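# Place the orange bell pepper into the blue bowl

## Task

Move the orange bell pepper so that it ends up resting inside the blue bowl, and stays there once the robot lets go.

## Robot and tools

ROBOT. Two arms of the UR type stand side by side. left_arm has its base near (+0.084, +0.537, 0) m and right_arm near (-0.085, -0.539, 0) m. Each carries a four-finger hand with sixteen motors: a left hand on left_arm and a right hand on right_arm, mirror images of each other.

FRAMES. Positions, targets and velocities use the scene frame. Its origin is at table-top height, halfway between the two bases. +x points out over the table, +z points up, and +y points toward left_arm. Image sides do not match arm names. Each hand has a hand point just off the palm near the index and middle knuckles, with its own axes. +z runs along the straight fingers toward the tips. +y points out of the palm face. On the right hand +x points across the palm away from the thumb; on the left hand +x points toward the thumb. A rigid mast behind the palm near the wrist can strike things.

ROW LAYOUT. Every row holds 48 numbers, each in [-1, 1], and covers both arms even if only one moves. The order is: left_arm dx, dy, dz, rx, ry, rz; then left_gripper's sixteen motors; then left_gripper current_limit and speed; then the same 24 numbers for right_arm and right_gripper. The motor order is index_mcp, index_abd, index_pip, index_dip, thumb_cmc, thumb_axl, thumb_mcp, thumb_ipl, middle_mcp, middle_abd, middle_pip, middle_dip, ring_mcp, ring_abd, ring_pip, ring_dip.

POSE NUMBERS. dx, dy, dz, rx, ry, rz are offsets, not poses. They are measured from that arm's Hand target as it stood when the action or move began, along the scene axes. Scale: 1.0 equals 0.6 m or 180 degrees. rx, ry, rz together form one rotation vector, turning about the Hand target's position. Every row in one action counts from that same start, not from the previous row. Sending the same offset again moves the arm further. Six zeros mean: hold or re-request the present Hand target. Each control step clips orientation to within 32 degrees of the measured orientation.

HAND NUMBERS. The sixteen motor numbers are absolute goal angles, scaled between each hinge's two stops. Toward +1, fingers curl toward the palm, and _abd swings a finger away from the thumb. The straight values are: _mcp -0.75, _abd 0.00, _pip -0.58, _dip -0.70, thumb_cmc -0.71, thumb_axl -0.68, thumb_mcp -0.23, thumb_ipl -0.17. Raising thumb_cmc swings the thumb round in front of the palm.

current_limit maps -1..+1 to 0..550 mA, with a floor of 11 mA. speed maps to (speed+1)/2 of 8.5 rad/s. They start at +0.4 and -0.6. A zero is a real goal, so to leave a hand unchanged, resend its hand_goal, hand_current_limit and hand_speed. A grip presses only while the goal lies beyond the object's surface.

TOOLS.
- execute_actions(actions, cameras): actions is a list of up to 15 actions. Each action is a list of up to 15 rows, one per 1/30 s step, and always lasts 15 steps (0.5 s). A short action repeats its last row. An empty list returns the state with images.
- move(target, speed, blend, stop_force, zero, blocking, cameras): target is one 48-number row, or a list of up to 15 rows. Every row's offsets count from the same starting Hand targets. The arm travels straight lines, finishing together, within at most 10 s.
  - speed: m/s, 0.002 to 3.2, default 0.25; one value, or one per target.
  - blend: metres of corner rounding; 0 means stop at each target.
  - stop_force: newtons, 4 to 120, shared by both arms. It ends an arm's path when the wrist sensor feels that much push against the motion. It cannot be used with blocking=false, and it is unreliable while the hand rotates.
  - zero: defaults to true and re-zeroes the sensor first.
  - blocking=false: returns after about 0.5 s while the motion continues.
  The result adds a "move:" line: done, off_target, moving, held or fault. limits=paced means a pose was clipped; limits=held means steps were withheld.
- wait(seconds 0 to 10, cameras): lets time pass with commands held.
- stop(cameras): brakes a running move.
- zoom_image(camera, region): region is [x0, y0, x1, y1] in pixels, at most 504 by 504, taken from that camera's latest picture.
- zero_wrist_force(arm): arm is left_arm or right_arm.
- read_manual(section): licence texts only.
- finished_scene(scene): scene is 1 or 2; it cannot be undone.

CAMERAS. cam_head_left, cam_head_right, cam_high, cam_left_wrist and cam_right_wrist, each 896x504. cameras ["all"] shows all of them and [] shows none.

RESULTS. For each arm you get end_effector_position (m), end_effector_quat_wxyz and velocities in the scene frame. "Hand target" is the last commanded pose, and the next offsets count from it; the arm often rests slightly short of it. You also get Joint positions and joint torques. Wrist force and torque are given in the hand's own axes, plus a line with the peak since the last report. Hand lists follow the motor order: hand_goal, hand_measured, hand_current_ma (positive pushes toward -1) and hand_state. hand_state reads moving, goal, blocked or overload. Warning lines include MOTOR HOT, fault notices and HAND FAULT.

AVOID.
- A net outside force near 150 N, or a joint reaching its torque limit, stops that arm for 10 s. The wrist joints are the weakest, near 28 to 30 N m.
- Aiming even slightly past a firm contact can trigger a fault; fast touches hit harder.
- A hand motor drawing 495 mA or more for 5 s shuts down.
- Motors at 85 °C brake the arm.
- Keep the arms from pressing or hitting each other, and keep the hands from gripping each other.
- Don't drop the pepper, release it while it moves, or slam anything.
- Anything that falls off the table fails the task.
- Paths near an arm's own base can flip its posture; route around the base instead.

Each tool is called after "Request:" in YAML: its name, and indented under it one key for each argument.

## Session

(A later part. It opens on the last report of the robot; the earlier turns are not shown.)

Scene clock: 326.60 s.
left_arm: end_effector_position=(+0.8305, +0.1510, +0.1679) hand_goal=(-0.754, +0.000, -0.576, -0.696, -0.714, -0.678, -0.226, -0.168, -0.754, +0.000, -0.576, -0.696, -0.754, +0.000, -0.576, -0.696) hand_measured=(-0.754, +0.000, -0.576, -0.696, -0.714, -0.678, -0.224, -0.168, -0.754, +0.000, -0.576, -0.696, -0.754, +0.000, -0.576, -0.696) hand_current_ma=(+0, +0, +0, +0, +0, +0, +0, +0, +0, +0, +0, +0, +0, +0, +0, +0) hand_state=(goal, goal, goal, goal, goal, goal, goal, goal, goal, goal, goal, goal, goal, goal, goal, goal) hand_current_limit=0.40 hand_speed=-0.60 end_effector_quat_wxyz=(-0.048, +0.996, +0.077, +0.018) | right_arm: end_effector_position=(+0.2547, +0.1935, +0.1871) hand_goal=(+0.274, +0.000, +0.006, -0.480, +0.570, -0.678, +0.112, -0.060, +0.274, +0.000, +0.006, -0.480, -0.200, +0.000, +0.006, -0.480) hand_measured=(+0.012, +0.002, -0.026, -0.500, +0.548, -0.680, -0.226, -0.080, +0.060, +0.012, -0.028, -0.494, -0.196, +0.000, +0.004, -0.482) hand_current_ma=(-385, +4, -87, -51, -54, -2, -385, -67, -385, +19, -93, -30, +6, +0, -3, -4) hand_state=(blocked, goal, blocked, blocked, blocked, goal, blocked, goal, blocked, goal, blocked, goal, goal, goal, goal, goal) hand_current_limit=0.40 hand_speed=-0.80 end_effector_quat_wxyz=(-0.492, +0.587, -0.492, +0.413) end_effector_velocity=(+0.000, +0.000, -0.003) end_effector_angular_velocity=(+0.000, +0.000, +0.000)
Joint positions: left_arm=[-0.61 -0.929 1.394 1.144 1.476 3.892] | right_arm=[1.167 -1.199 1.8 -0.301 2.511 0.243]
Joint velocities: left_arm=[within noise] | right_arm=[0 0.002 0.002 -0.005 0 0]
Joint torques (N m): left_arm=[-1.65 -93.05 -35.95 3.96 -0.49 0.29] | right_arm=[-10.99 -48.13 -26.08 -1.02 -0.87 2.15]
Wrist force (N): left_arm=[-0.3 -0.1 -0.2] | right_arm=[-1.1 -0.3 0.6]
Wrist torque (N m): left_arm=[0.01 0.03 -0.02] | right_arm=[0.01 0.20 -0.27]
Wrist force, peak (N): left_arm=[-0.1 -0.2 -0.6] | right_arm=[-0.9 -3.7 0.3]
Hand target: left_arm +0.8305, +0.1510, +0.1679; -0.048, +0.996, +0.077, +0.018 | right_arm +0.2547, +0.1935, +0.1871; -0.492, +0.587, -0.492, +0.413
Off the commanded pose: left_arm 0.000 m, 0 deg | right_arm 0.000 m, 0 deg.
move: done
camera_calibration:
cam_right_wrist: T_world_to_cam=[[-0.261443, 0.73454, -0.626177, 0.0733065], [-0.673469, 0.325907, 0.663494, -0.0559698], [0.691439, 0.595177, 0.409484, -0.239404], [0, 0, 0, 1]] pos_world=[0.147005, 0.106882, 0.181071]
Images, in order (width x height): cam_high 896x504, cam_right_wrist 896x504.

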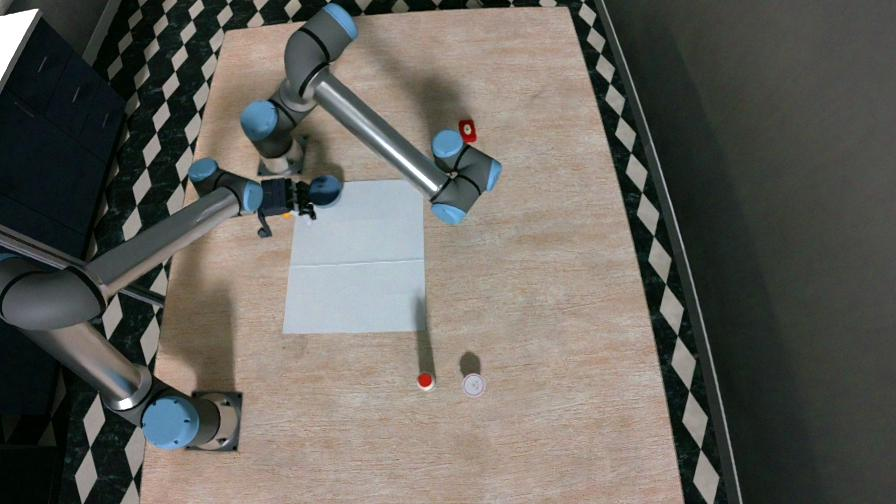

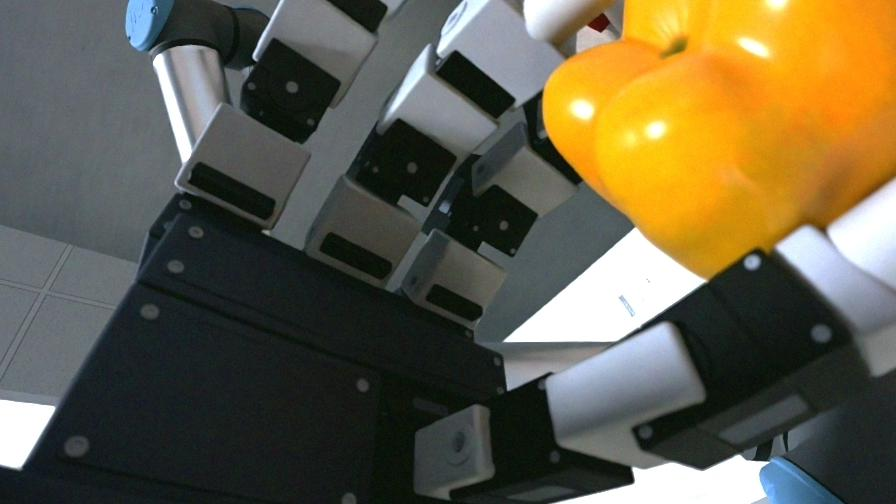

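Request:
move:
  target: [0,0,0,0,0,0,-0.754,0,-0.576,-0.696,-0.714,-0.678,-0.226,-0.168,-0.754,0,-0.576,-0.696,-0.754,0,-0.576,-0.696,0.4,-0.6,0.127,0.261,0,0,0,0.2778,0.274,0,0.007,-0.479,0.571,-0.678,0.112,-0.059,0.274,0,0.007,-0.479,-0.2,0,0.007,-0.479,0.4,-0.8]
  speed: 0.25
  cameras: ["all"]

Request:
zoom_image:
  camera: "cam_high"
  region: [270, 130, 390, 226]

Request:
zoom_image:
  camera: "cam_head_left"
  region: [250, 240, 410, 370]

Scene clock: 362.80 s.
left_arm: end_effector_position=(+0.8305, +0.1510, +0.1679) hand_goal=(-0.754, +0.000, -0.576, -0.696, -0.714, -0.678, -0.226, -0.168, -0.754, +0.000, -0.576, -0.696, -0.754, +0.000, -0.576, -0.696) hand_measured=(-0.754, +0.000, -0.576, -0.696, -0.714, -0.678, -0.224, -0.168, -0.754, +0.000, -0.576, -0.696, -0.754, +0.000, -0.576, -0.696) hand_current_ma=(+0, +0, +0, +0, +0, +0, +0, +0, +0, +0, +0, +0, +0, +0, +0, +0) hand_state=(goal, goal, goal, goal, goal, goal, goal, goal, goal, goal, goal, goal, goal, goal, goal, goal) hand_current_limit=0.40 hand_speed=-0.60 end_effector_quat_wxyz=(-0.048, +0.996, +0.077, +0.018) | right_arm: end_effector_position=(+0.3310, +0.3500, +0.1870) hand_goal=(+0.274, +0.000, +0.006, -0.480, +0.570, -0.678, +0.112, -0.060, +0.274, +0.000, +0.006, -0.480, -0.200, +0.000, +0.006, -0.480) hand_measured=(+0.014, +0.004, -0.026, -0.502, +0.546, -0.680, -0.226, -0.080, +0.062, +0.012, -0.028, -0.494, -0.196, +0.000, +0.004, -0.482) hand_current_ma=(-385, +4, -89, -52, -60, -2, -385, -70, -385, +21, -95, -31, +7, +0, -3, -4) hand_state=(blocked, goal, blocked, blocked, blocked, goal, blocked, goal, blocked, goal, blocked, goal, goal, goal, goal, goal) hand_current_limit=0.40 hand_speed=-0.80 end_effector_quat_wxyz=(-0.621, +0.740, -0.198, +0.167)
Joint positions: left_arm=[-0.61 -0.929 1.394 1.144 1.476 3.892] | right_arm=[0.926 -1.12 1.674 -0.376 1.422 -0.028]
Joint torques (N m): left_arm=[-0.75 -92.94 -34.99 3.78 -0.74 0.28] | right_arm=[15.2 -67.26 -33.75 -4.18 -1.03 2.25]
Wrist force (N): left_arm=[0.0 -0.1 -0.1] | right_arm=[-1.8 -0.5 -0.2]
Wrist torque (N m): left_arm=[-0.01 0.00 0.00] | right_arm=[0.06 0.29 -0.18]
Wrist force, peak (N): left_arm=[-0.1 -0.1 -0.6] | right_arm=[-1.9 -0.7 0.7]
Hand target: left_arm +0.8305, +0.1510, +0.1679; -0.048, +0.996, +0.077, +0.018 | right_arm +0.3309, +0.3501, +0.1871; -0.621, +0.740, -0.198, +0.167
Off the commanded pose: left_arm 0.000 m, 0 deg | right_arm 0.000 m, 0 deg.
move: done
camera_calibration:
cam_right_wrist: T_world_to_cam=[[-0.730615, 0.271838, -0.626343, 0.295532], [-0.682695, -0.306066, 0.663514, 0.168768], [-0.0113343, 0.912375, 0.409199, -0.263553], [0, 0, 0, 1]] pos_world=[0.32815, 0.211776, 0.180971]

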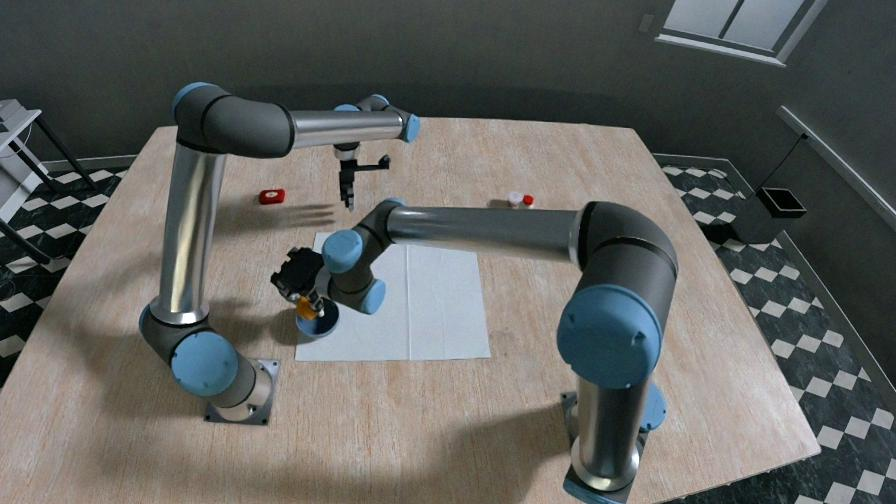

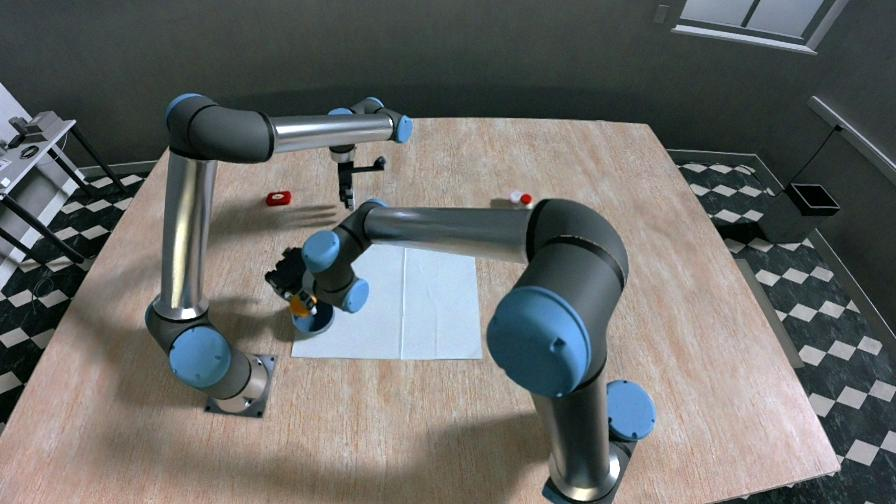

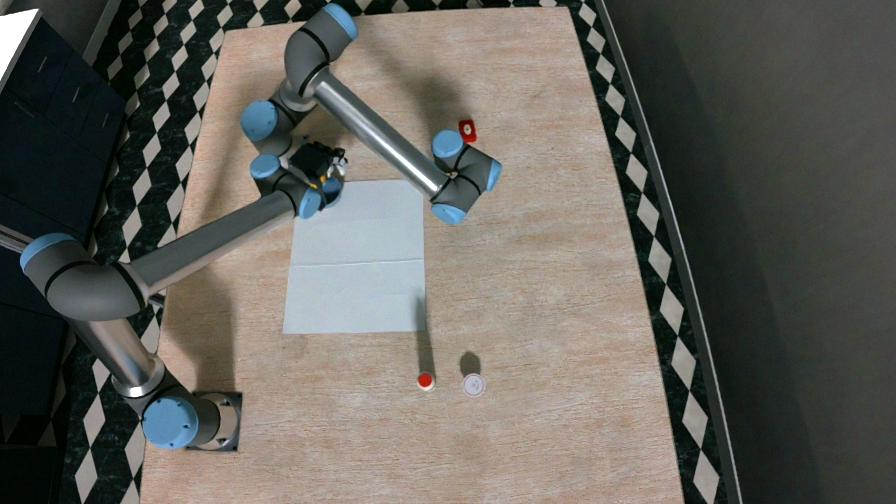

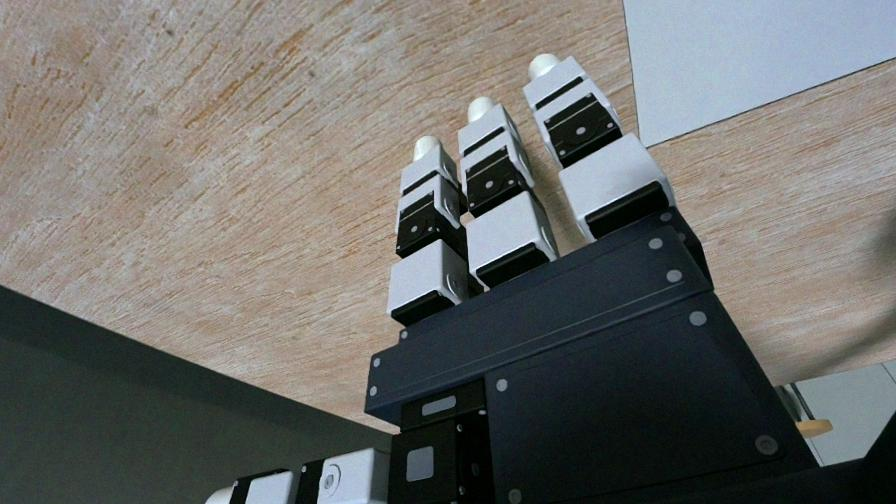

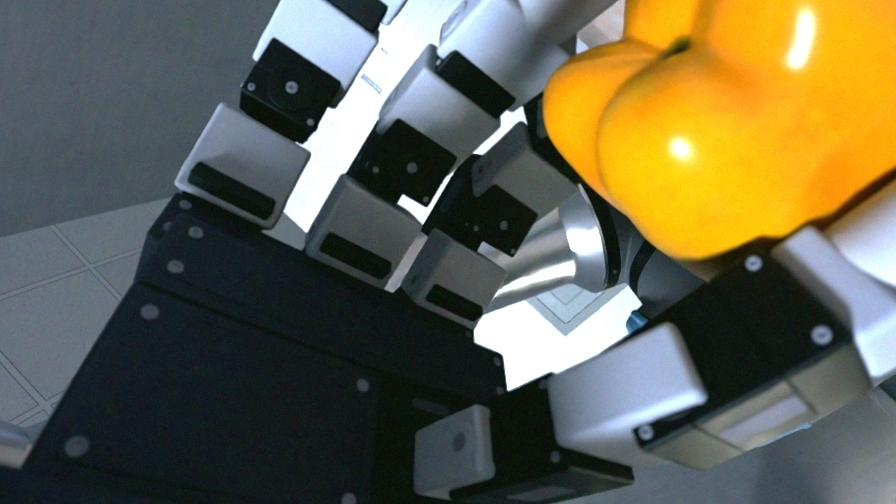

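Scaled by 4.200.

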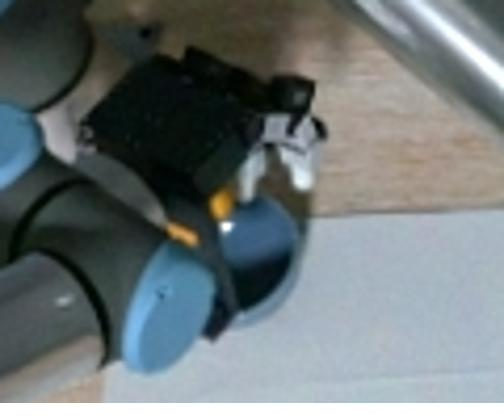

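Scaled by 3.150.

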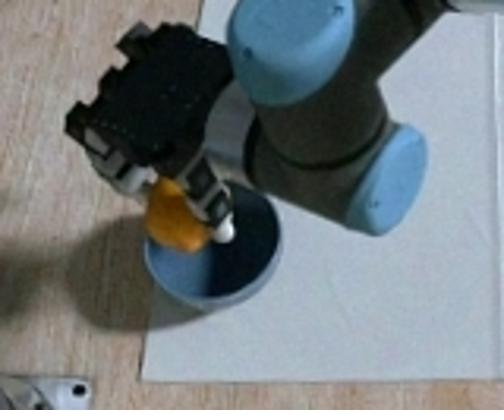

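Request:
zoom_image:
  camera: "cam_head_right"
  region: [250, 240, 370, 350]

Scaled by 4.200.

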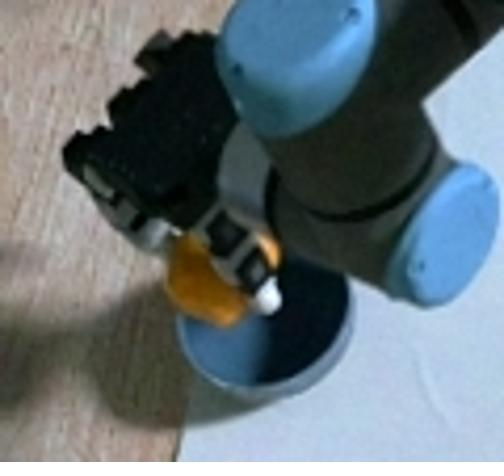

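Request:
move:
  target: [0,0,0,0,0,0,-0.754,0,-0.576,-0.696,-0.714,-0.678,-0.226,-0.168,-0.754,0,-0.576,-0.696,-0.754,0,-0.576,-0.696,0.4,-0.6,0.0283,0,-0.1033,0,0,0,0.274,0,0.007,-0.479,0.571,-0.678,0.112,-0.059,0.274,0,0.007,-0.479,-0.2,0,0.007,-0.479,0.4,-0.8]
  speed: 0.12
  cameras: ["cam_head_left","cam_head_right","cam_high"]

Request:
zoom_image:
  camera: "cam_head_right"
  region: [250, 240, 370, 350]

Request:
zoom_image:
  camera: "cam_head_left"
  region: [260, 250, 380, 360]

Request:
zoom_image:
  camera: "cam_high"
  region: [270, 130, 390, 226]

Scene clock: 415.40 s.
left_arm: end_effector_position=(+0.8305, +0.1510, +0.1679) hand_goal=(-0.754, +0.000, -0.576, -0.696, -0.714, -0.678, -0.226, -0.168, -0.754, +0.000, -0.576, -0.696, -0.754, +0.000, -0.576, -0.696) hand_measured=(-0.754, +0.000, -0.576, -0.696, -0.714, -0.678, -0.224, -0.168, -0.754, +0.000, -0.576, -0.696, -0.754, +0.000, -0.576, -0.696) hand_current_ma=(+0, +0, +0, +0, +0, +0, +0, +0, +0, +0, +0, +0, +0, +0, +0, +0) hand_state=(goal, goal, goal, goal, goal, goal, goal, goal, goal, goal, goal, goal, goal, goal, goal, goal) hand_current_limit=0.40 hand_speed=-0.60 end_effector_quat_wxyz=(-0.048, +0.996, +0.077, +0.018) | right_arm: end_effector_position=(+0.3480, +0.3499, +0.1250) hand_goal=(+0.274, +0.000, +0.006, -0.480, +0.570, -0.678, +0.112, -0.060, +0.274, +0.000, +0.006, -0.480, -0.200, +0.000, +0.006, -0.480) hand_measured=(+0.014, +0.004, -0.026, -0.502, +0.546, -0.680, -0.226, -0.080, +0.062, +0.012, -0.028, -0.494, -0.196, +0.000, +0.004, -0.482) hand_current_ma=(-385, +4, -89, -52, -60, -2, -385, -70, -385, +21, -96, -31, +7, +0, -3, -4) hand_state=(blocked, goal, blocked, blocked, blocked, goal, blocked, goal, blocked, goal, blocked, goal, goal, goal, goal, goal) hand_current_limit=0.40 hand_speed=-0.80 end_effector_quat_wxyz=(-0.621, +0.740, -0.198, +0.167)
Joint positions: left_arm=[-0.61 -0.929 1.394 1.144 1.476 3.892] | right_arm=[0.908 -1.052 1.696 -0.466 1.404 -0.031]
Joint torques (N m): left_arm=[-2.46 -91.11 -35.24 3.84 -0.67 0.25] | right_arm=[14.56 -77.44 -42.66 1.34 1.03 -2.32]
Wrist force (N): left_arm=[-0.2 0.0 -0.2] | right_arm=[-1.3 -0.5 -0.7]
Wrist torque (N m): left_arm=[0.02 0.03 -0.02] | right_arm=[0.10 0.24 -0.12]
Wrist force, peak (N): left_arm=[-0.4 -0.1 -0.5] | right_arm=[-2.0 -2.5 -0.3]
Hand target: left_arm +0.8305, +0.1510, +0.1679; -0.048, +0.996, +0.077, +0.018 | right_arm +0.3479, +0.3501, +0.1251; -0.621, +0.740, -0.198, +0.167
Off the commanded pose: left_arm 0.000 m, 0 deg | right_arm 0.000 m, 0 deg.
move: done
Images, in order (width x height): cam_head_left 896x504, cam_head_right 896x504, cam_high 896x504.

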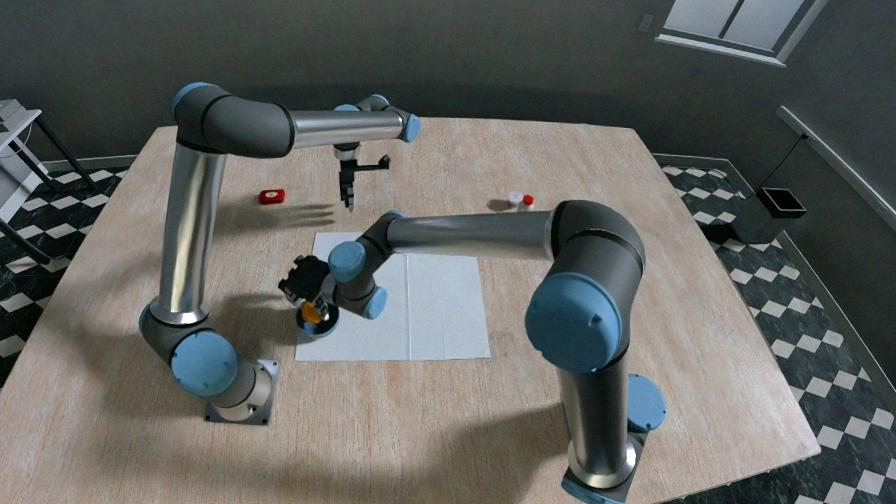

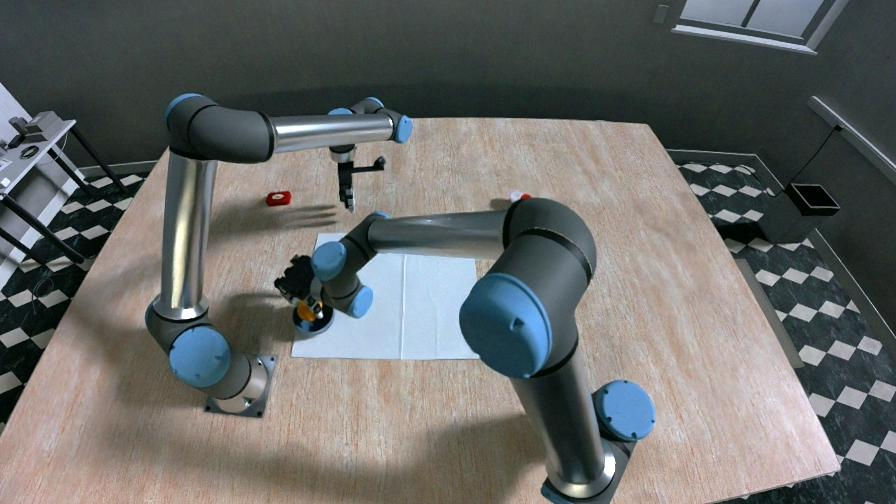

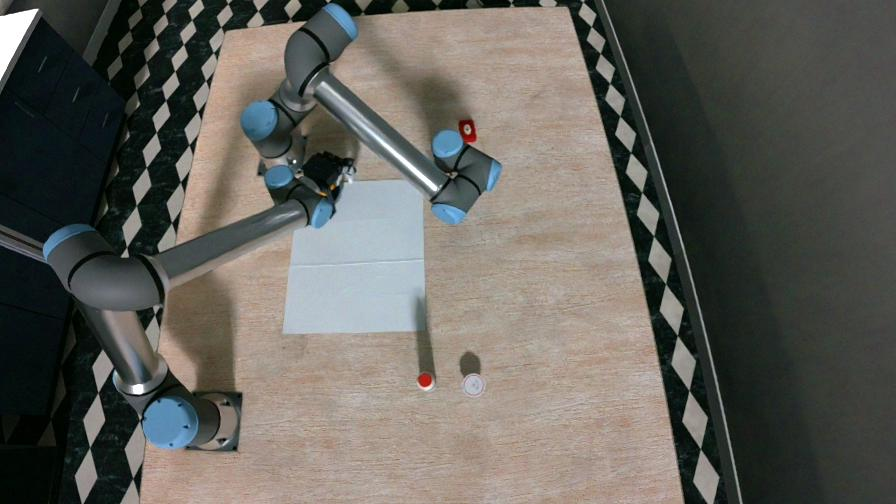

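Scaled by 4.200.

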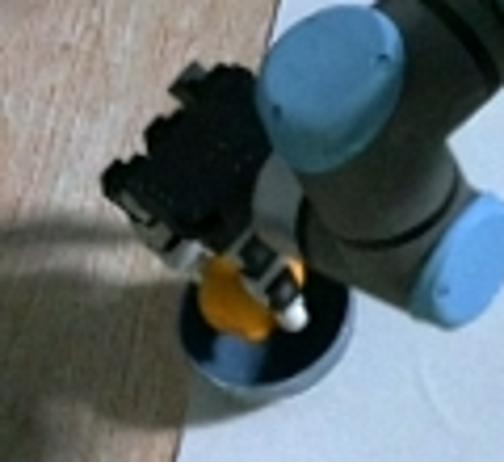

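Scaled by 4.200.

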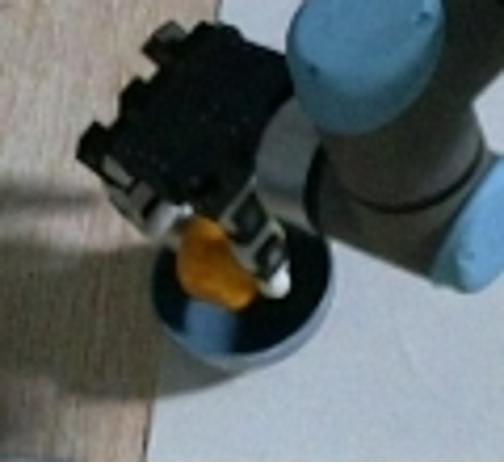

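Scaled by 4.200.

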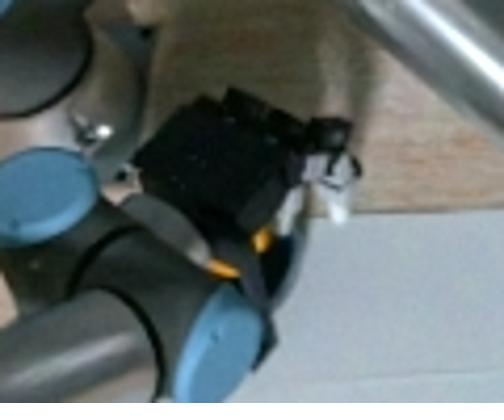

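Request:
move:
  target: [0,0,0,0,0,0,-0.754,0,-0.576,-0.696,-0.714,-0.678,-0.226,-0.168,-0.754,0,-0.576,-0.696,-0.754,0,-0.576,-0.696,0.4,-0.6,0.003,-0.006,0,0,0,0,0.274,0,0.007,-0.479,0.571,-0.678,0.112,-0.059,-0.35,0,-0.139,-0.479,-0.35,0,-0.139,-0.479,0.4,-0.8]
  speed: 0.1
  cameras: ["cam_head_left","cam_right_wrist"]

Request:
zoom_image:
  camera: "cam_head_left"
  region: [260, 250, 380, 360]

Scene clock: 436.60 s.
left_arm: end_effector_position=(+0.8305, +0.1510, +0.1679) hand_goal=(-0.754, +0.000, -0.576, -0.696, -0.714, -0.678, -0.226, -0.168, -0.754, +0.000, -0.576, -0.696, -0.754, +0.000, -0.576, -0.696) hand_measured=(-0.754, +0.000, -0.576, -0.696, -0.714, -0.678, -0.224, -0.168, -0.754, +0.000, -0.576, -0.696, -0.754, +0.000, -0.576, -0.696) hand_current_ma=(+0, +0, +0, +0, +0, +0, +0, +0, +0, +0, +0, +0, +0, +0, +0, +0) hand_state=(goal, goal, goal, goal, goal, goal, goal, goal, goal, goal, goal, goal, goal, goal, goal, goal) hand_current_limit=0.40 hand_speed=-0.60 end_effector_quat_wxyz=(-0.048, +0.996, +0.077, +0.018) | right_arm: end_effector_position=(+0.3497, +0.3464, +0.1251) hand_goal=(+0.274, +0.000, +0.006, -0.480, +0.570, -0.678, +0.112, -0.060, -0.350, +0.000, -0.140, -0.480, -0.350, +0.000, -0.140, -0.480) hand_measured=(+0.014, -0.002, -0.036, -0.508, +0.572, -0.680, -0.212, -0.080, -0.332, +0.002, -0.136, -0.482, -0.334, +0.000, -0.136, -0.482) hand_current_ma=(-385, -1, -124, -72, +3, -2, -385, -70, +45, +4, +5, -4, +40, +0, +8, -4) hand_state=(blocked, goal, blocked, blocked, goal, goal, blocked, goal, goal, goal, goal, goal, goal, goal, goal, goal) hand_current_limit=0.40 hand_speed=-0.80 end_effector_quat_wxyz=(-0.621, +0.740, -0.198, +0.167)
Joint positions: left_arm=[-0.61 -0.929 1.394 1.144 1.476 3.892] | right_arm=[0.904 -1.056 1.702 -0.468 1.399 -0.032]
Joint torques (N m): left_arm=[0.04 -93.21 -34.92 3.89 -0.83 0.28] | right_arm=[-7.37 -67.57 -37.06 -3.19 0.63 -3.16]
Wrist force (N): left_arm=[0.2 -0.2 0.0] | right_arm=[-1.3 -0.5 -0.1]
Wrist torque (N m): left_arm=[-0.02 -0.03 0.03] | right_arm=[0.00 0.24 -0.13]
Wrist force, peak (N): left_arm=[-0.1 0.5 -0.3] | right_arm=[-1.9 -0.6 0.3]
Hand target: left_arm +0.8305, +0.1510, +0.1679; -0.048, +0.996, +0.077, +0.018 | right_arm +0.3497, +0.3465, +0.1251; -0.621, +0.740, -0.198, +0.167
Off the commanded pose: left_arm 0.000 m, 0 deg | right_arm 0.000 m, 0 deg.
move: done
camera_calibration:
cam_right_wrist: T_world_to_cam=[[-0.7307, 0.271681, -0.626313, 0.271434], [-0.6826, -0.306377, 0.663469, 0.221571], [-0.011636, 0.912317, 0.409318, -0.234717], [0, 0, 0, 1]] pos_world=[0.34685, 0.208278, 0.119071]
Images, in order (width x height): cam_head_left 896x504, cam_right_wrist 896x504.

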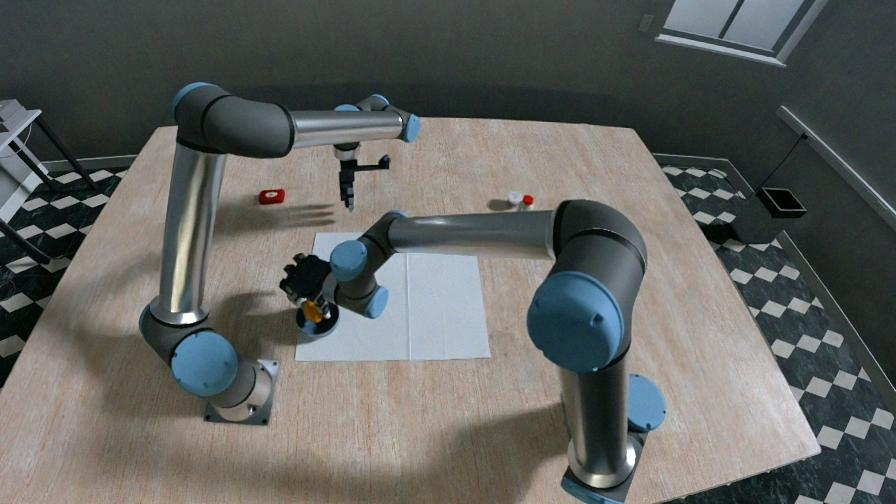

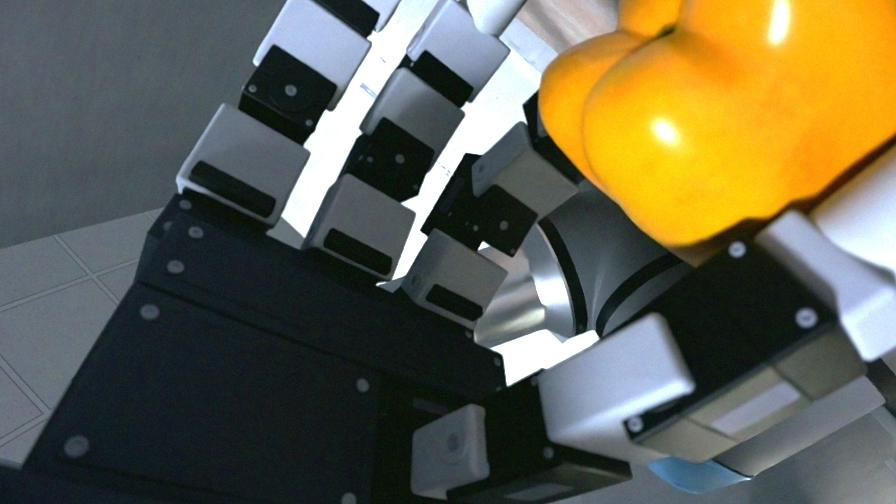

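Scaled by 4.200.

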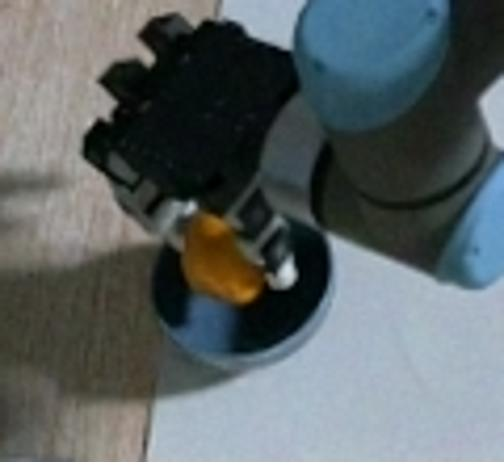

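Request:
move:
  target: [0,0,0,0,0,0,-0.754,0,-0.576,-0.696,-0.714,-0.678,-0.226,-0.168,-0.754,0,-0.576,-0.696,-0.754,0,-0.576,-0.696,0.4,-0.6,0,-0.002,-0.05,0,0,0,0.274,0,0.007,-0.479,0.571,-0.678,0.112,-0.059,-0.35,0,-0.139,-0.479,-0.35,0,-0.139,-0.479,0.4,-0.8]
  speed: 0.06
  stop_force: 8
  cameras: ["cam_head_left"]

Request:
zoom_image:
  camera: "cam_head_left"
  region: [260, 250, 380, 360]

Scene clock: 447.03 s.
left_arm: end_effector_position=(+0.8305, +0.1510, +0.1679) hand_goal=(-0.754, +0.000, -0.576, -0.696, -0.714, -0.678, -0.226, -0.168, -0.754, +0.000, -0.576, -0.696, -0.754, +0.000, -0.576, -0.696) hand_measured=(-0.754, +0.000, -0.576, -0.696, -0.714, -0.678, -0.224, -0.168, -0.754, +0.000, -0.576, -0.696, -0.754, +0.000, -0.576, -0.696) hand_current_ma=(+0, +0, +0, +0, +0, +0, +0, +0, +0, +0, +0, +0, +0, +0, +0, +0) hand_state=(goal, goal, goal, goal, goal, goal, goal, goal, goal, goal, goal, goal, goal, goal, goal, goal) hand_current_limit=0.40 hand_speed=-0.60 end_effector_quat_wxyz=(-0.048, +0.996, +0.077, +0.018) | right_arm: end_effector_position=(+0.3496, +0.3453, +0.0951) hand_goal=(+0.274, +0.000, +0.006, -0.480, +0.570, -0.678, +0.112, -0.060, -0.350, +0.000, -0.140, -0.480, -0.350, +0.000, -0.140, -0.480) hand_measured=(+0.014, -0.002, -0.036, -0.508, +0.572, -0.680, -0.210, -0.080, -0.332, +0.002, -0.136, -0.482, -0.334, +0.000, -0.136, -0.482) hand_current_ma=(-385, -2, -125, -72, +3, -2, -385, -70, +43, +4, +5, -4, +38, +0, +7, -4) hand_state=(blocked, goal, blocked, blocked, goal, goal, blocked, goal, goal, goal, goal, goal, goal, goal, goal, goal) hand_current_limit=0.40 hand_speed=-0.80 end_effector_quat_wxyz=(-0.621, +0.740, -0.198, +0.167)
Joint positions: left_arm=[-0.61 -0.929 1.394 1.144 1.476 3.892] | right_arm=[0.903 -1.026 1.719 -0.515 1.398 -0.033]
Joint torques (N m): left_arm=[0.67 -92.48 -35.92 4.18 -0.78 0.23] | right_arm=[-17.27 -77.52 -42.12 1.07 0 -2.75]
Wrist force (N): left_arm=[-0.1 0.1 -0.2] | right_arm=[-1.3 0.0 0.0]
Wrist torque (N m): left_arm=[0.03 0.01 -0.01] | right_arm=[0.05 0.22 -0.10]
Wrist force, peak (N): left_arm=[-0.4 0.2 -0.4] | right_arm=[-2.0 -0.6 0.0]
Hand target: left_arm +0.8305, +0.1510, +0.1679; -0.048, +0.996, +0.077, +0.018 | right_arm +0.3497, +0.3453, +0.0951; -0.621, +0.740, -0.198, +0.167
Off the commanded pose: left_arm 0.000 m, 0 deg | right_arm 0.000 m, 0 deg.
move: done
Images, in order (width x height): cam_head_left 896x504.

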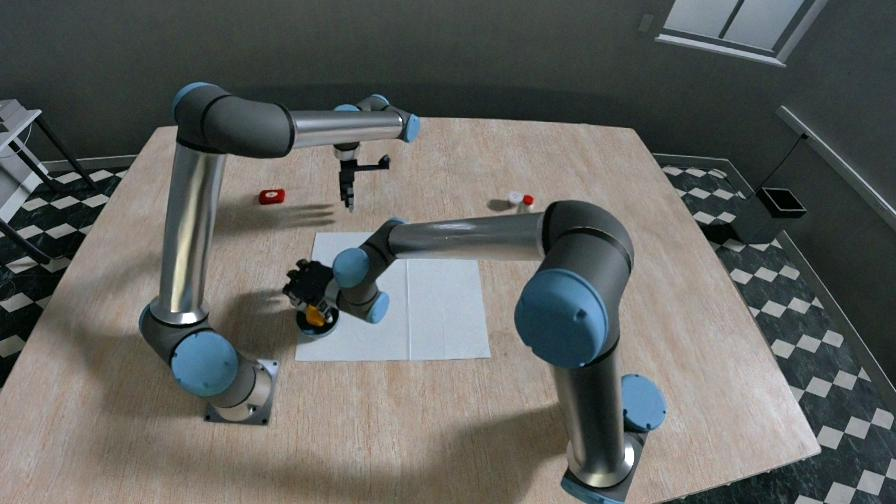

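Scaled by 4.200.

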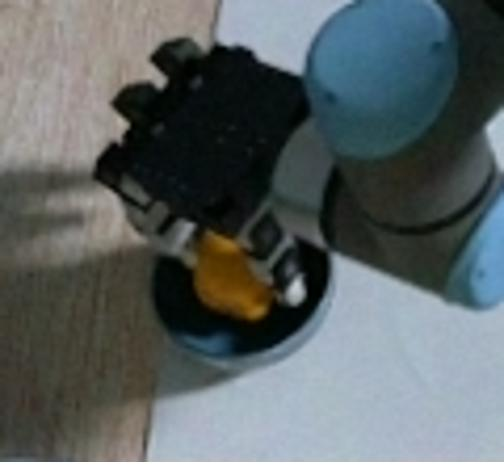

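Request:
move:
  target: [0,0,0,0,0,0,-0.754,0,-0.576,-0.696,-0.714,-0.678,-0.226,-0.168,-0.754,0,-0.576,-0.696,-0.754,0,-0.576,-0.696,0.4,-0.6,0,0,-0.0133,0,0,0,0.274,0,0.007,-0.479,0.571,-0.678,0.112,-0.059,-0.35,0,-0.139,-0.479,-0.35,0,-0.139,-0.479,0.4,-0.8]
  speed: 0.04
  stop_force: 6

Request:
move:
  target: [0,0,0,0,0,0,-0.754,0,-0.576,-0.696,-0.714,-0.678,-0.226,-0.168,-0.754,0,-0.576,-0.696,-0.754,0,-0.576,-0.696,0.4,-0.6,0,0,0,0,0,0,-0.06,0,-0.05,-0.52,0.571,-0.678,-0.29,-0.1,-0.35,0,-0.139,-0.479,-0.35,0,-0.139,-0.479,0.4,-0.9]
  speed: 0.1
  cameras: ["cam_head_left","cam_right_wrist"]

Request:
zoom_image:
  camera: "cam_head_left"
  region: [260, 250, 380, 360]

Scene clock: 461.43 s.
left_arm: end_effector_position=(+0.8305, +0.1510, +0.1679) hand_goal=(-0.754, +0.000, -0.576, -0.696, -0.714, -0.678, -0.226, -0.168, -0.754, +0.000, -0.576, -0.696, -0.754, +0.000, -0.576, -0.696) hand_measured=(-0.754, +0.000, -0.576, -0.696, -0.714, -0.678, -0.224, -0.168, -0.754, +0.000, -0.576, -0.696, -0.754, +0.000, -0.576, -0.696) hand_current_ma=(+0, +0, +0, +0, +0, +0, +0, +0, +0, +0, +0, +0, +0, +0, +0, +0) hand_state=(goal, goal, goal, goal, goal, goal, goal, goal, goal, goal, goal, goal, goal, goal, goal, goal) hand_current_limit=0.40 hand_speed=-0.60 end_effector_quat_wxyz=(-0.048, +0.996, +0.077, +0.018) | right_arm: end_effector_position=(+0.3497, +0.3453, +0.0871) hand_goal=(+0.274, +0.000, +0.006, -0.480, +0.570, -0.678, +0.112, -0.060, -0.350, +0.000, -0.140, -0.480, -0.350, +0.000, -0.140, -0.480) hand_measured=(+0.014, -0.002, -0.036, -0.508, +0.572, -0.680, -0.210, -0.080, -0.332, +0.002, -0.136, -0.482, -0.334, +0.000, -0.136, -0.482) hand_current_ma=(-385, -3, -125, -72, +3, -2, -385, -70, +43, +4, +5, -3, +38, +0, +7, -4) hand_state=(blocked, goal, blocked, blocked, goal, goal, blocked, goal, goal, goal, goal, goal, goal, goal, goal, goal) hand_current_limit=0.40 hand_speed=-0.80 end_effector_quat_wxyz=(-0.621, +0.740, -0.198, +0.167)
Joint positions: left_arm=[-0.61 -0.929 1.394 1.144 1.476 3.892] | right_arm=[0.903 -1.018 1.723 -0.527 1.398 -0.033]
Joint torques (N m): left_arm=[0.29 -92.11 -34.84 3.79 -0.69 0.58] | right_arm=[-16.43 -76.75 -38.49 0.66 0.85 1.22]
Wrist force (N): left_arm=[-0.1 0.0 -0.1] | right_arm=[-1.1 -1.6 -1.2]
Wrist torque (N m): left_arm=[0.01 0.02 -0.01] | right_arm=[-0.06 0.17 -0.08]
Wrist force, peak (N): left_arm=[-0.4 0.2 -0.6] | right_arm=[-1.3 -2.3 -1.0]
Hand target: left_arm +0.8305, +0.1510, +0.1679; -0.048, +0.996, +0.077, +0.018 | right_arm +0.3497, +0.3453, +0.0871; -0.621, +0.740, -0.198, +0.167
Off the commanded pose: left_arm 0.000 m, 0 deg | right_arm 0.000 m, 0 deg.
move: done

Scene clock: 462.27 s.
left_arm: end_effector_position=(+0.8305, +0.1510, +0.1679) hand_goal=(-0.754, +0.000, -0.576, -0.696, -0.714, -0.678, -0.226, -0.168, -0.754, +0.000, -0.576, -0.696, -0.754, +0.000, -0.576, -0.696) hand_measured=(-0.754, +0.000, -0.576, -0.696, -0.714, -0.678, -0.224, -0.168, -0.754, +0.000, -0.576, -0.696, -0.754, +0.000, -0.576, -0.696) hand_current_ma=(+0, +0, +0, +0, +0, +0, +0, +0, +0, +0, +0, +0, +0, +0, +0, +0) hand_state=(goal, goal, goal, goal, goal, goal, goal, goal, goal, goal, goal, goal, goal, goal, goal, goal) hand_current_limit=0.40 hand_speed=-0.60 end_effector_quat_wxyz=(-0.048, +0.996, +0.077, +0.018) | right_arm: end_effector_position=(+0.3497, +0.3453, +0.0871) hand_goal=(-0.060, +0.000, -0.050, -0.520, +0.570, -0.678, -0.290, -0.100, -0.350, +0.000, -0.140, -0.480, -0.350, +0.000, -0.140, -0.480) hand_measured=(-0.008, +0.002, -0.038, -0.518, +0.570, -0.680, -0.286, -0.102, -0.332, +0.002, -0.136, -0.482, -0.334, +0.000, -0.136, -0.482) hand_current_ma=(+169, +2, +26, +3, +1, -2, +8, -4, +43, +4, +5, -3, +38, +0, +7, -4) hand_state=(blocked, goal, goal, goal, goal, goal, goal, goal, goal, goal, goal, goal, goal, goal, goal, goal) hand_current_limit=0.40 hand_speed=-0.90 end_effector_quat_wxyz=(-0.621, +0.740, -0.198, +0.167)
Joint positions: left_arm=[-0.61 -0.929 1.394 1.144 1.476 3.892] | right_arm=[0.903 -1.018 1.723 -0.527 1.398 -0.033]
Joint torques (N m): left_arm=[-0.98 -91.67 -34.89 3.79 -0.68 0.24] | right_arm=[-14.92 -74.19 -39.14 0.39 0.47 1.38]
Wrist force (N): left_arm=[-0.1 0.3 -0.2] | right_arm=[-0.8 -1.6 -1.6]
Wrist torque (N m): left_arm=[0.06 0.01 -0.02] | right_arm=[-0.08 0.20 -0.11]
Wrist force, peak (N): left_arm=[0.1 -0.1 -0.5] | right_arm=[-2.0 -2.7 -2.0]
Hand target: left_arm +0.8305, +0.1510, +0.1679; -0.048, +0.996, +0.077, +0.018 | right_arm +0.3497, +0.3453, +0.0871; -0.621, +0.740, -0.198, +0.167
Off the commanded pose: left_arm 0.000 m, 0 deg | right_arm 0.000 m, 0 deg.
move: done
camera_calibration:
cam_right_wrist: T_world_to_cam=[[-0.7307, 0.271681, -0.626313, 0.24796], [-0.6826, -0.306377, 0.663469, 0.246416], [-0.011636, 0.912317, 0.409318, -0.218069], [0, 0, 0, 1]] pos_world=[0.34685, 0.207078, 0.0810707]
Images, in order (width x height): cam_head_left 896x504, cam_right_wrist 896x504.

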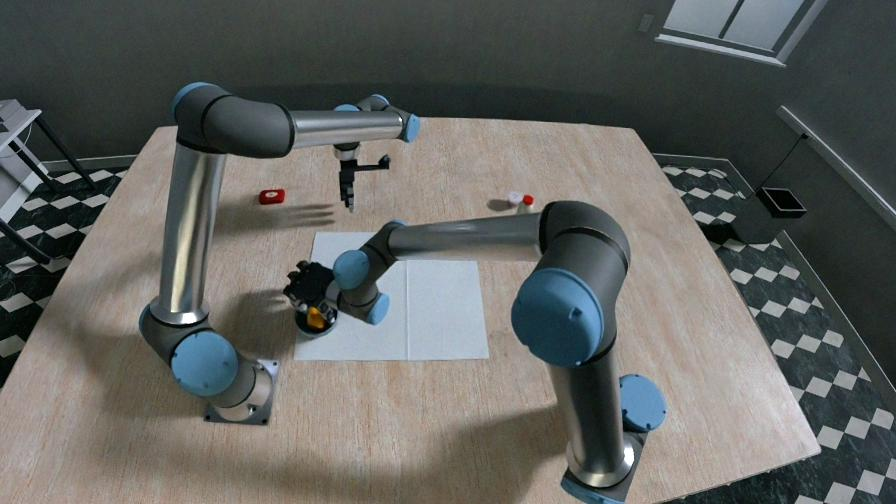

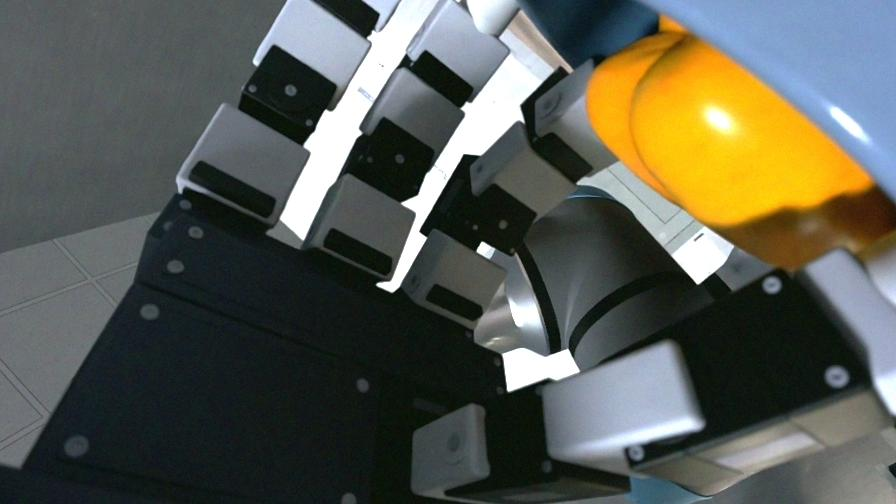

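Scaled by 4.200.

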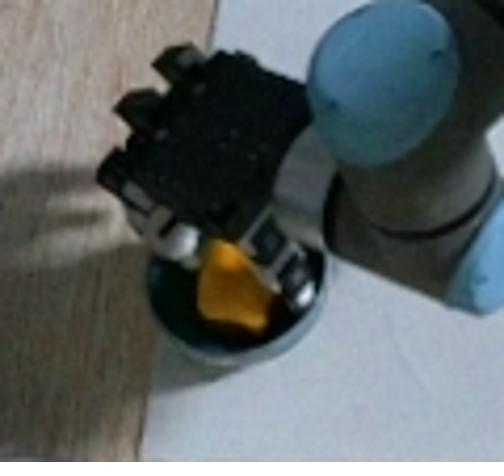

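Request:
move:
  target:
    - [0,0,0,0,0,0,-0.754,0,-0.576,-0.696,-0.714,-0.678,-0.226,-0.168,-0.754,0,-0.576,-0.696,-0.754,0,-0.576,-0.696,0.4,-0.6,0,0,0,0,0,0,0.02,0,-0.05,-0.52,0.571,-0.678,-0.3,-0.1,-0.35,0,-0.139,-0.479,-0.35,0,-0.139,-0.479,0.4,-0.8]
    - [0,0,0,0,0,0,-0.754,0,-0.576,-0.696,-0.714,-0.678,-0.226,-0.168,-0.754,0,-0.576,-0.696,-0.754,0,-0.576,-0.696,0.4,-0.6,0,0,0.05,0,0,0,0.02,0,-0.05,-0.52,0.571,-0.678,-0.3,-0.1,-0.35,0,-0.139,-0.479,-0.35,0,-0.139,-0.479,0.4,-0.8]
  speed: 0.06
  cameras: ["cam_head_left","cam_head_right","cam_right_wrist"]

Request:
zoom_image:
  camera: "cam_head_left"
  region: [260, 250, 380, 360]

Scene clock: 478.70 s.
left_arm: end_effector_position=(+0.8305, +0.1510, +0.1679) hand_goal=(-0.754, +0.000, -0.576, -0.696, -0.714, -0.678, -0.226, -0.168, -0.754, +0.000, -0.576, -0.696, -0.754, +0.000, -0.576, -0.696) hand_measured=(-0.754, +0.000, -0.576, -0.696, -0.714, -0.678, -0.224, -0.168, -0.754, +0.000, -0.576, -0.696, -0.754, +0.000, -0.576, -0.696) hand_current_ma=(+0, +0, +0, +0, +0, +0, +0, +0, +0, +0, +0, +0, +0, +0, +0, +0) hand_state=(goal, goal, goal, goal, goal, goal, goal, goal, goal, goal, goal, goal, goal, goal, goal, goal) hand_current_limit=0.40 hand_speed=-0.60 end_effector_quat_wxyz=(-0.048, +0.996, +0.077, +0.018) | right_arm: end_effector_position=(+0.3497, +0.3453, +0.1173) hand_goal=(+0.020, +0.000, -0.050, -0.520, +0.570, -0.678, -0.300, -0.100, -0.350, +0.000, -0.140, -0.480, -0.350, +0.000, -0.140, -0.480) hand_measured=(+0.020, +0.002, -0.050, -0.518, +0.570, -0.680, -0.296, -0.100, -0.332, +0.002, -0.136, -0.482, -0.334, +0.000, -0.136, -0.482) hand_current_ma=(+1, +2, +0, +1, +1, -2, +8, +0, +43, +4, +5, -3, +38, +0, +7, -4) hand_state=(goal, goal, goal, goal, goal, goal, goal, goal, goal, goal, goal, goal, goal, goal, goal, goal) hand_current_limit=0.40 hand_speed=-0.80 end_effector_quat_wxyz=(-0.621, +0.740, -0.198, +0.167)
Joint positions: left_arm=[-0.61 -0.929 1.394 1.144 1.476 3.892] | right_arm=[0.903 -1.049 1.708 -0.481 1.398 -0.033]
Joint torques (N m): left_arm=[-1.24 -94.22 -35.52 3.96 -0.66 0.55] | right_arm=[-10.56 -58.57 -25.81 -4.11 1.02 0.92]
Wrist force (N): left_arm=[-0.3 0.1 -0.1] | right_arm=[-1.3 -1.4 -0.3]
Wrist torque (N m): left_arm=[0.02 0.04 -0.02] | right_arm=[-0.03 0.22 -0.10]
Wrist force, peak (N): left_arm=[-0.1 0.1 -0.6] | right_arm=[-1.7 -2.4 -0.5]
Hand target: left_arm +0.8305, +0.1510, +0.1679; -0.048, +0.996, +0.077, +0.018 | right_arm +0.3497, +0.3453, +0.1171; -0.621, +0.740, -0.198, +0.167
Off the commanded pose: left_arm 0.000 m, 0 deg | right_arm 0.000 m, 0 deg.
move: done
camera_calibration:
cam_right_wrist: T_world_to_cam=[[-0.730669, 0.271752, -0.626318, 0.26676], [-0.682633, -0.306424, 0.663413, 0.226503], [-0.0116351, 0.91228, 0.409401, -0.230482], [0, 0, 0, 1]] pos_world=[0.34685, 0.207178, 0.111171]
Images, in order (width x height): cam_head_left 896x504, cam_head_right 896x504, cam_right_wrist 896x504.

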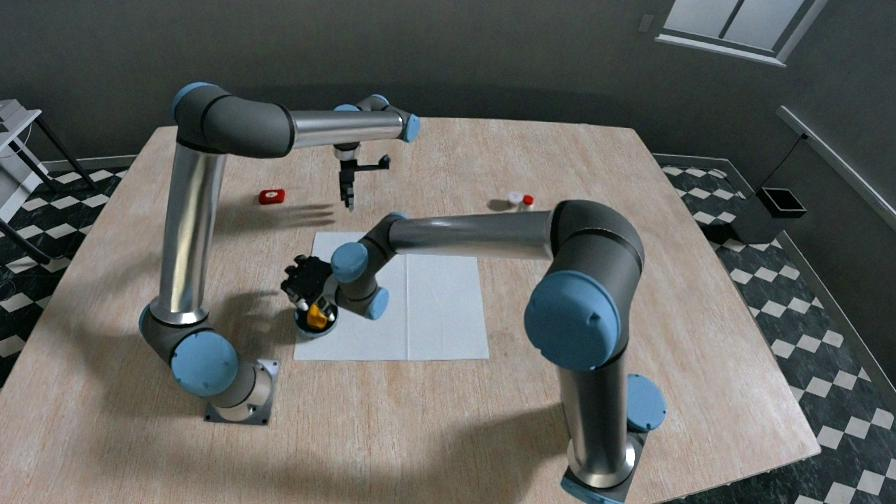

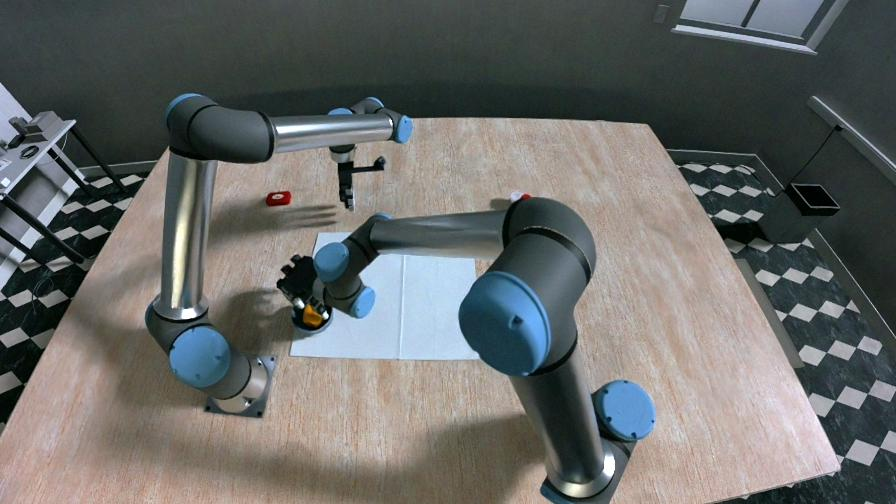

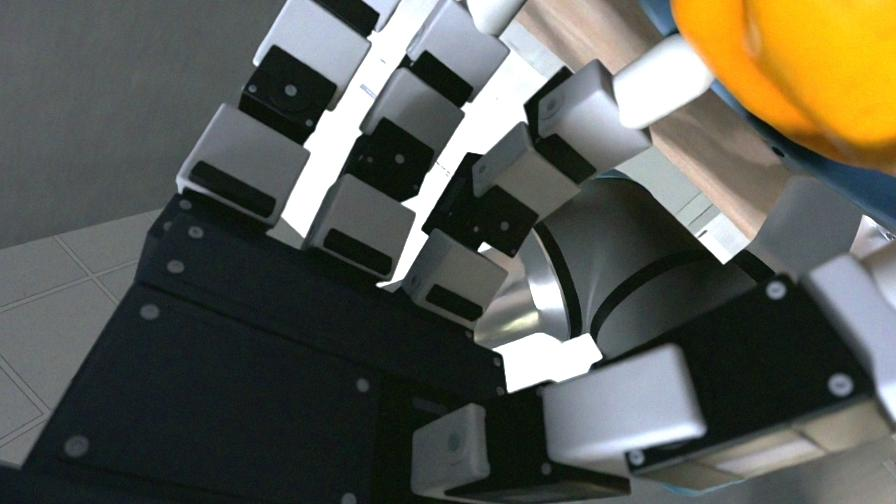

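Scaled by 4.200.

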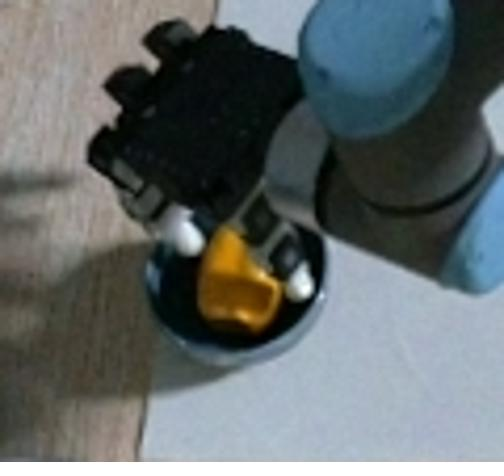

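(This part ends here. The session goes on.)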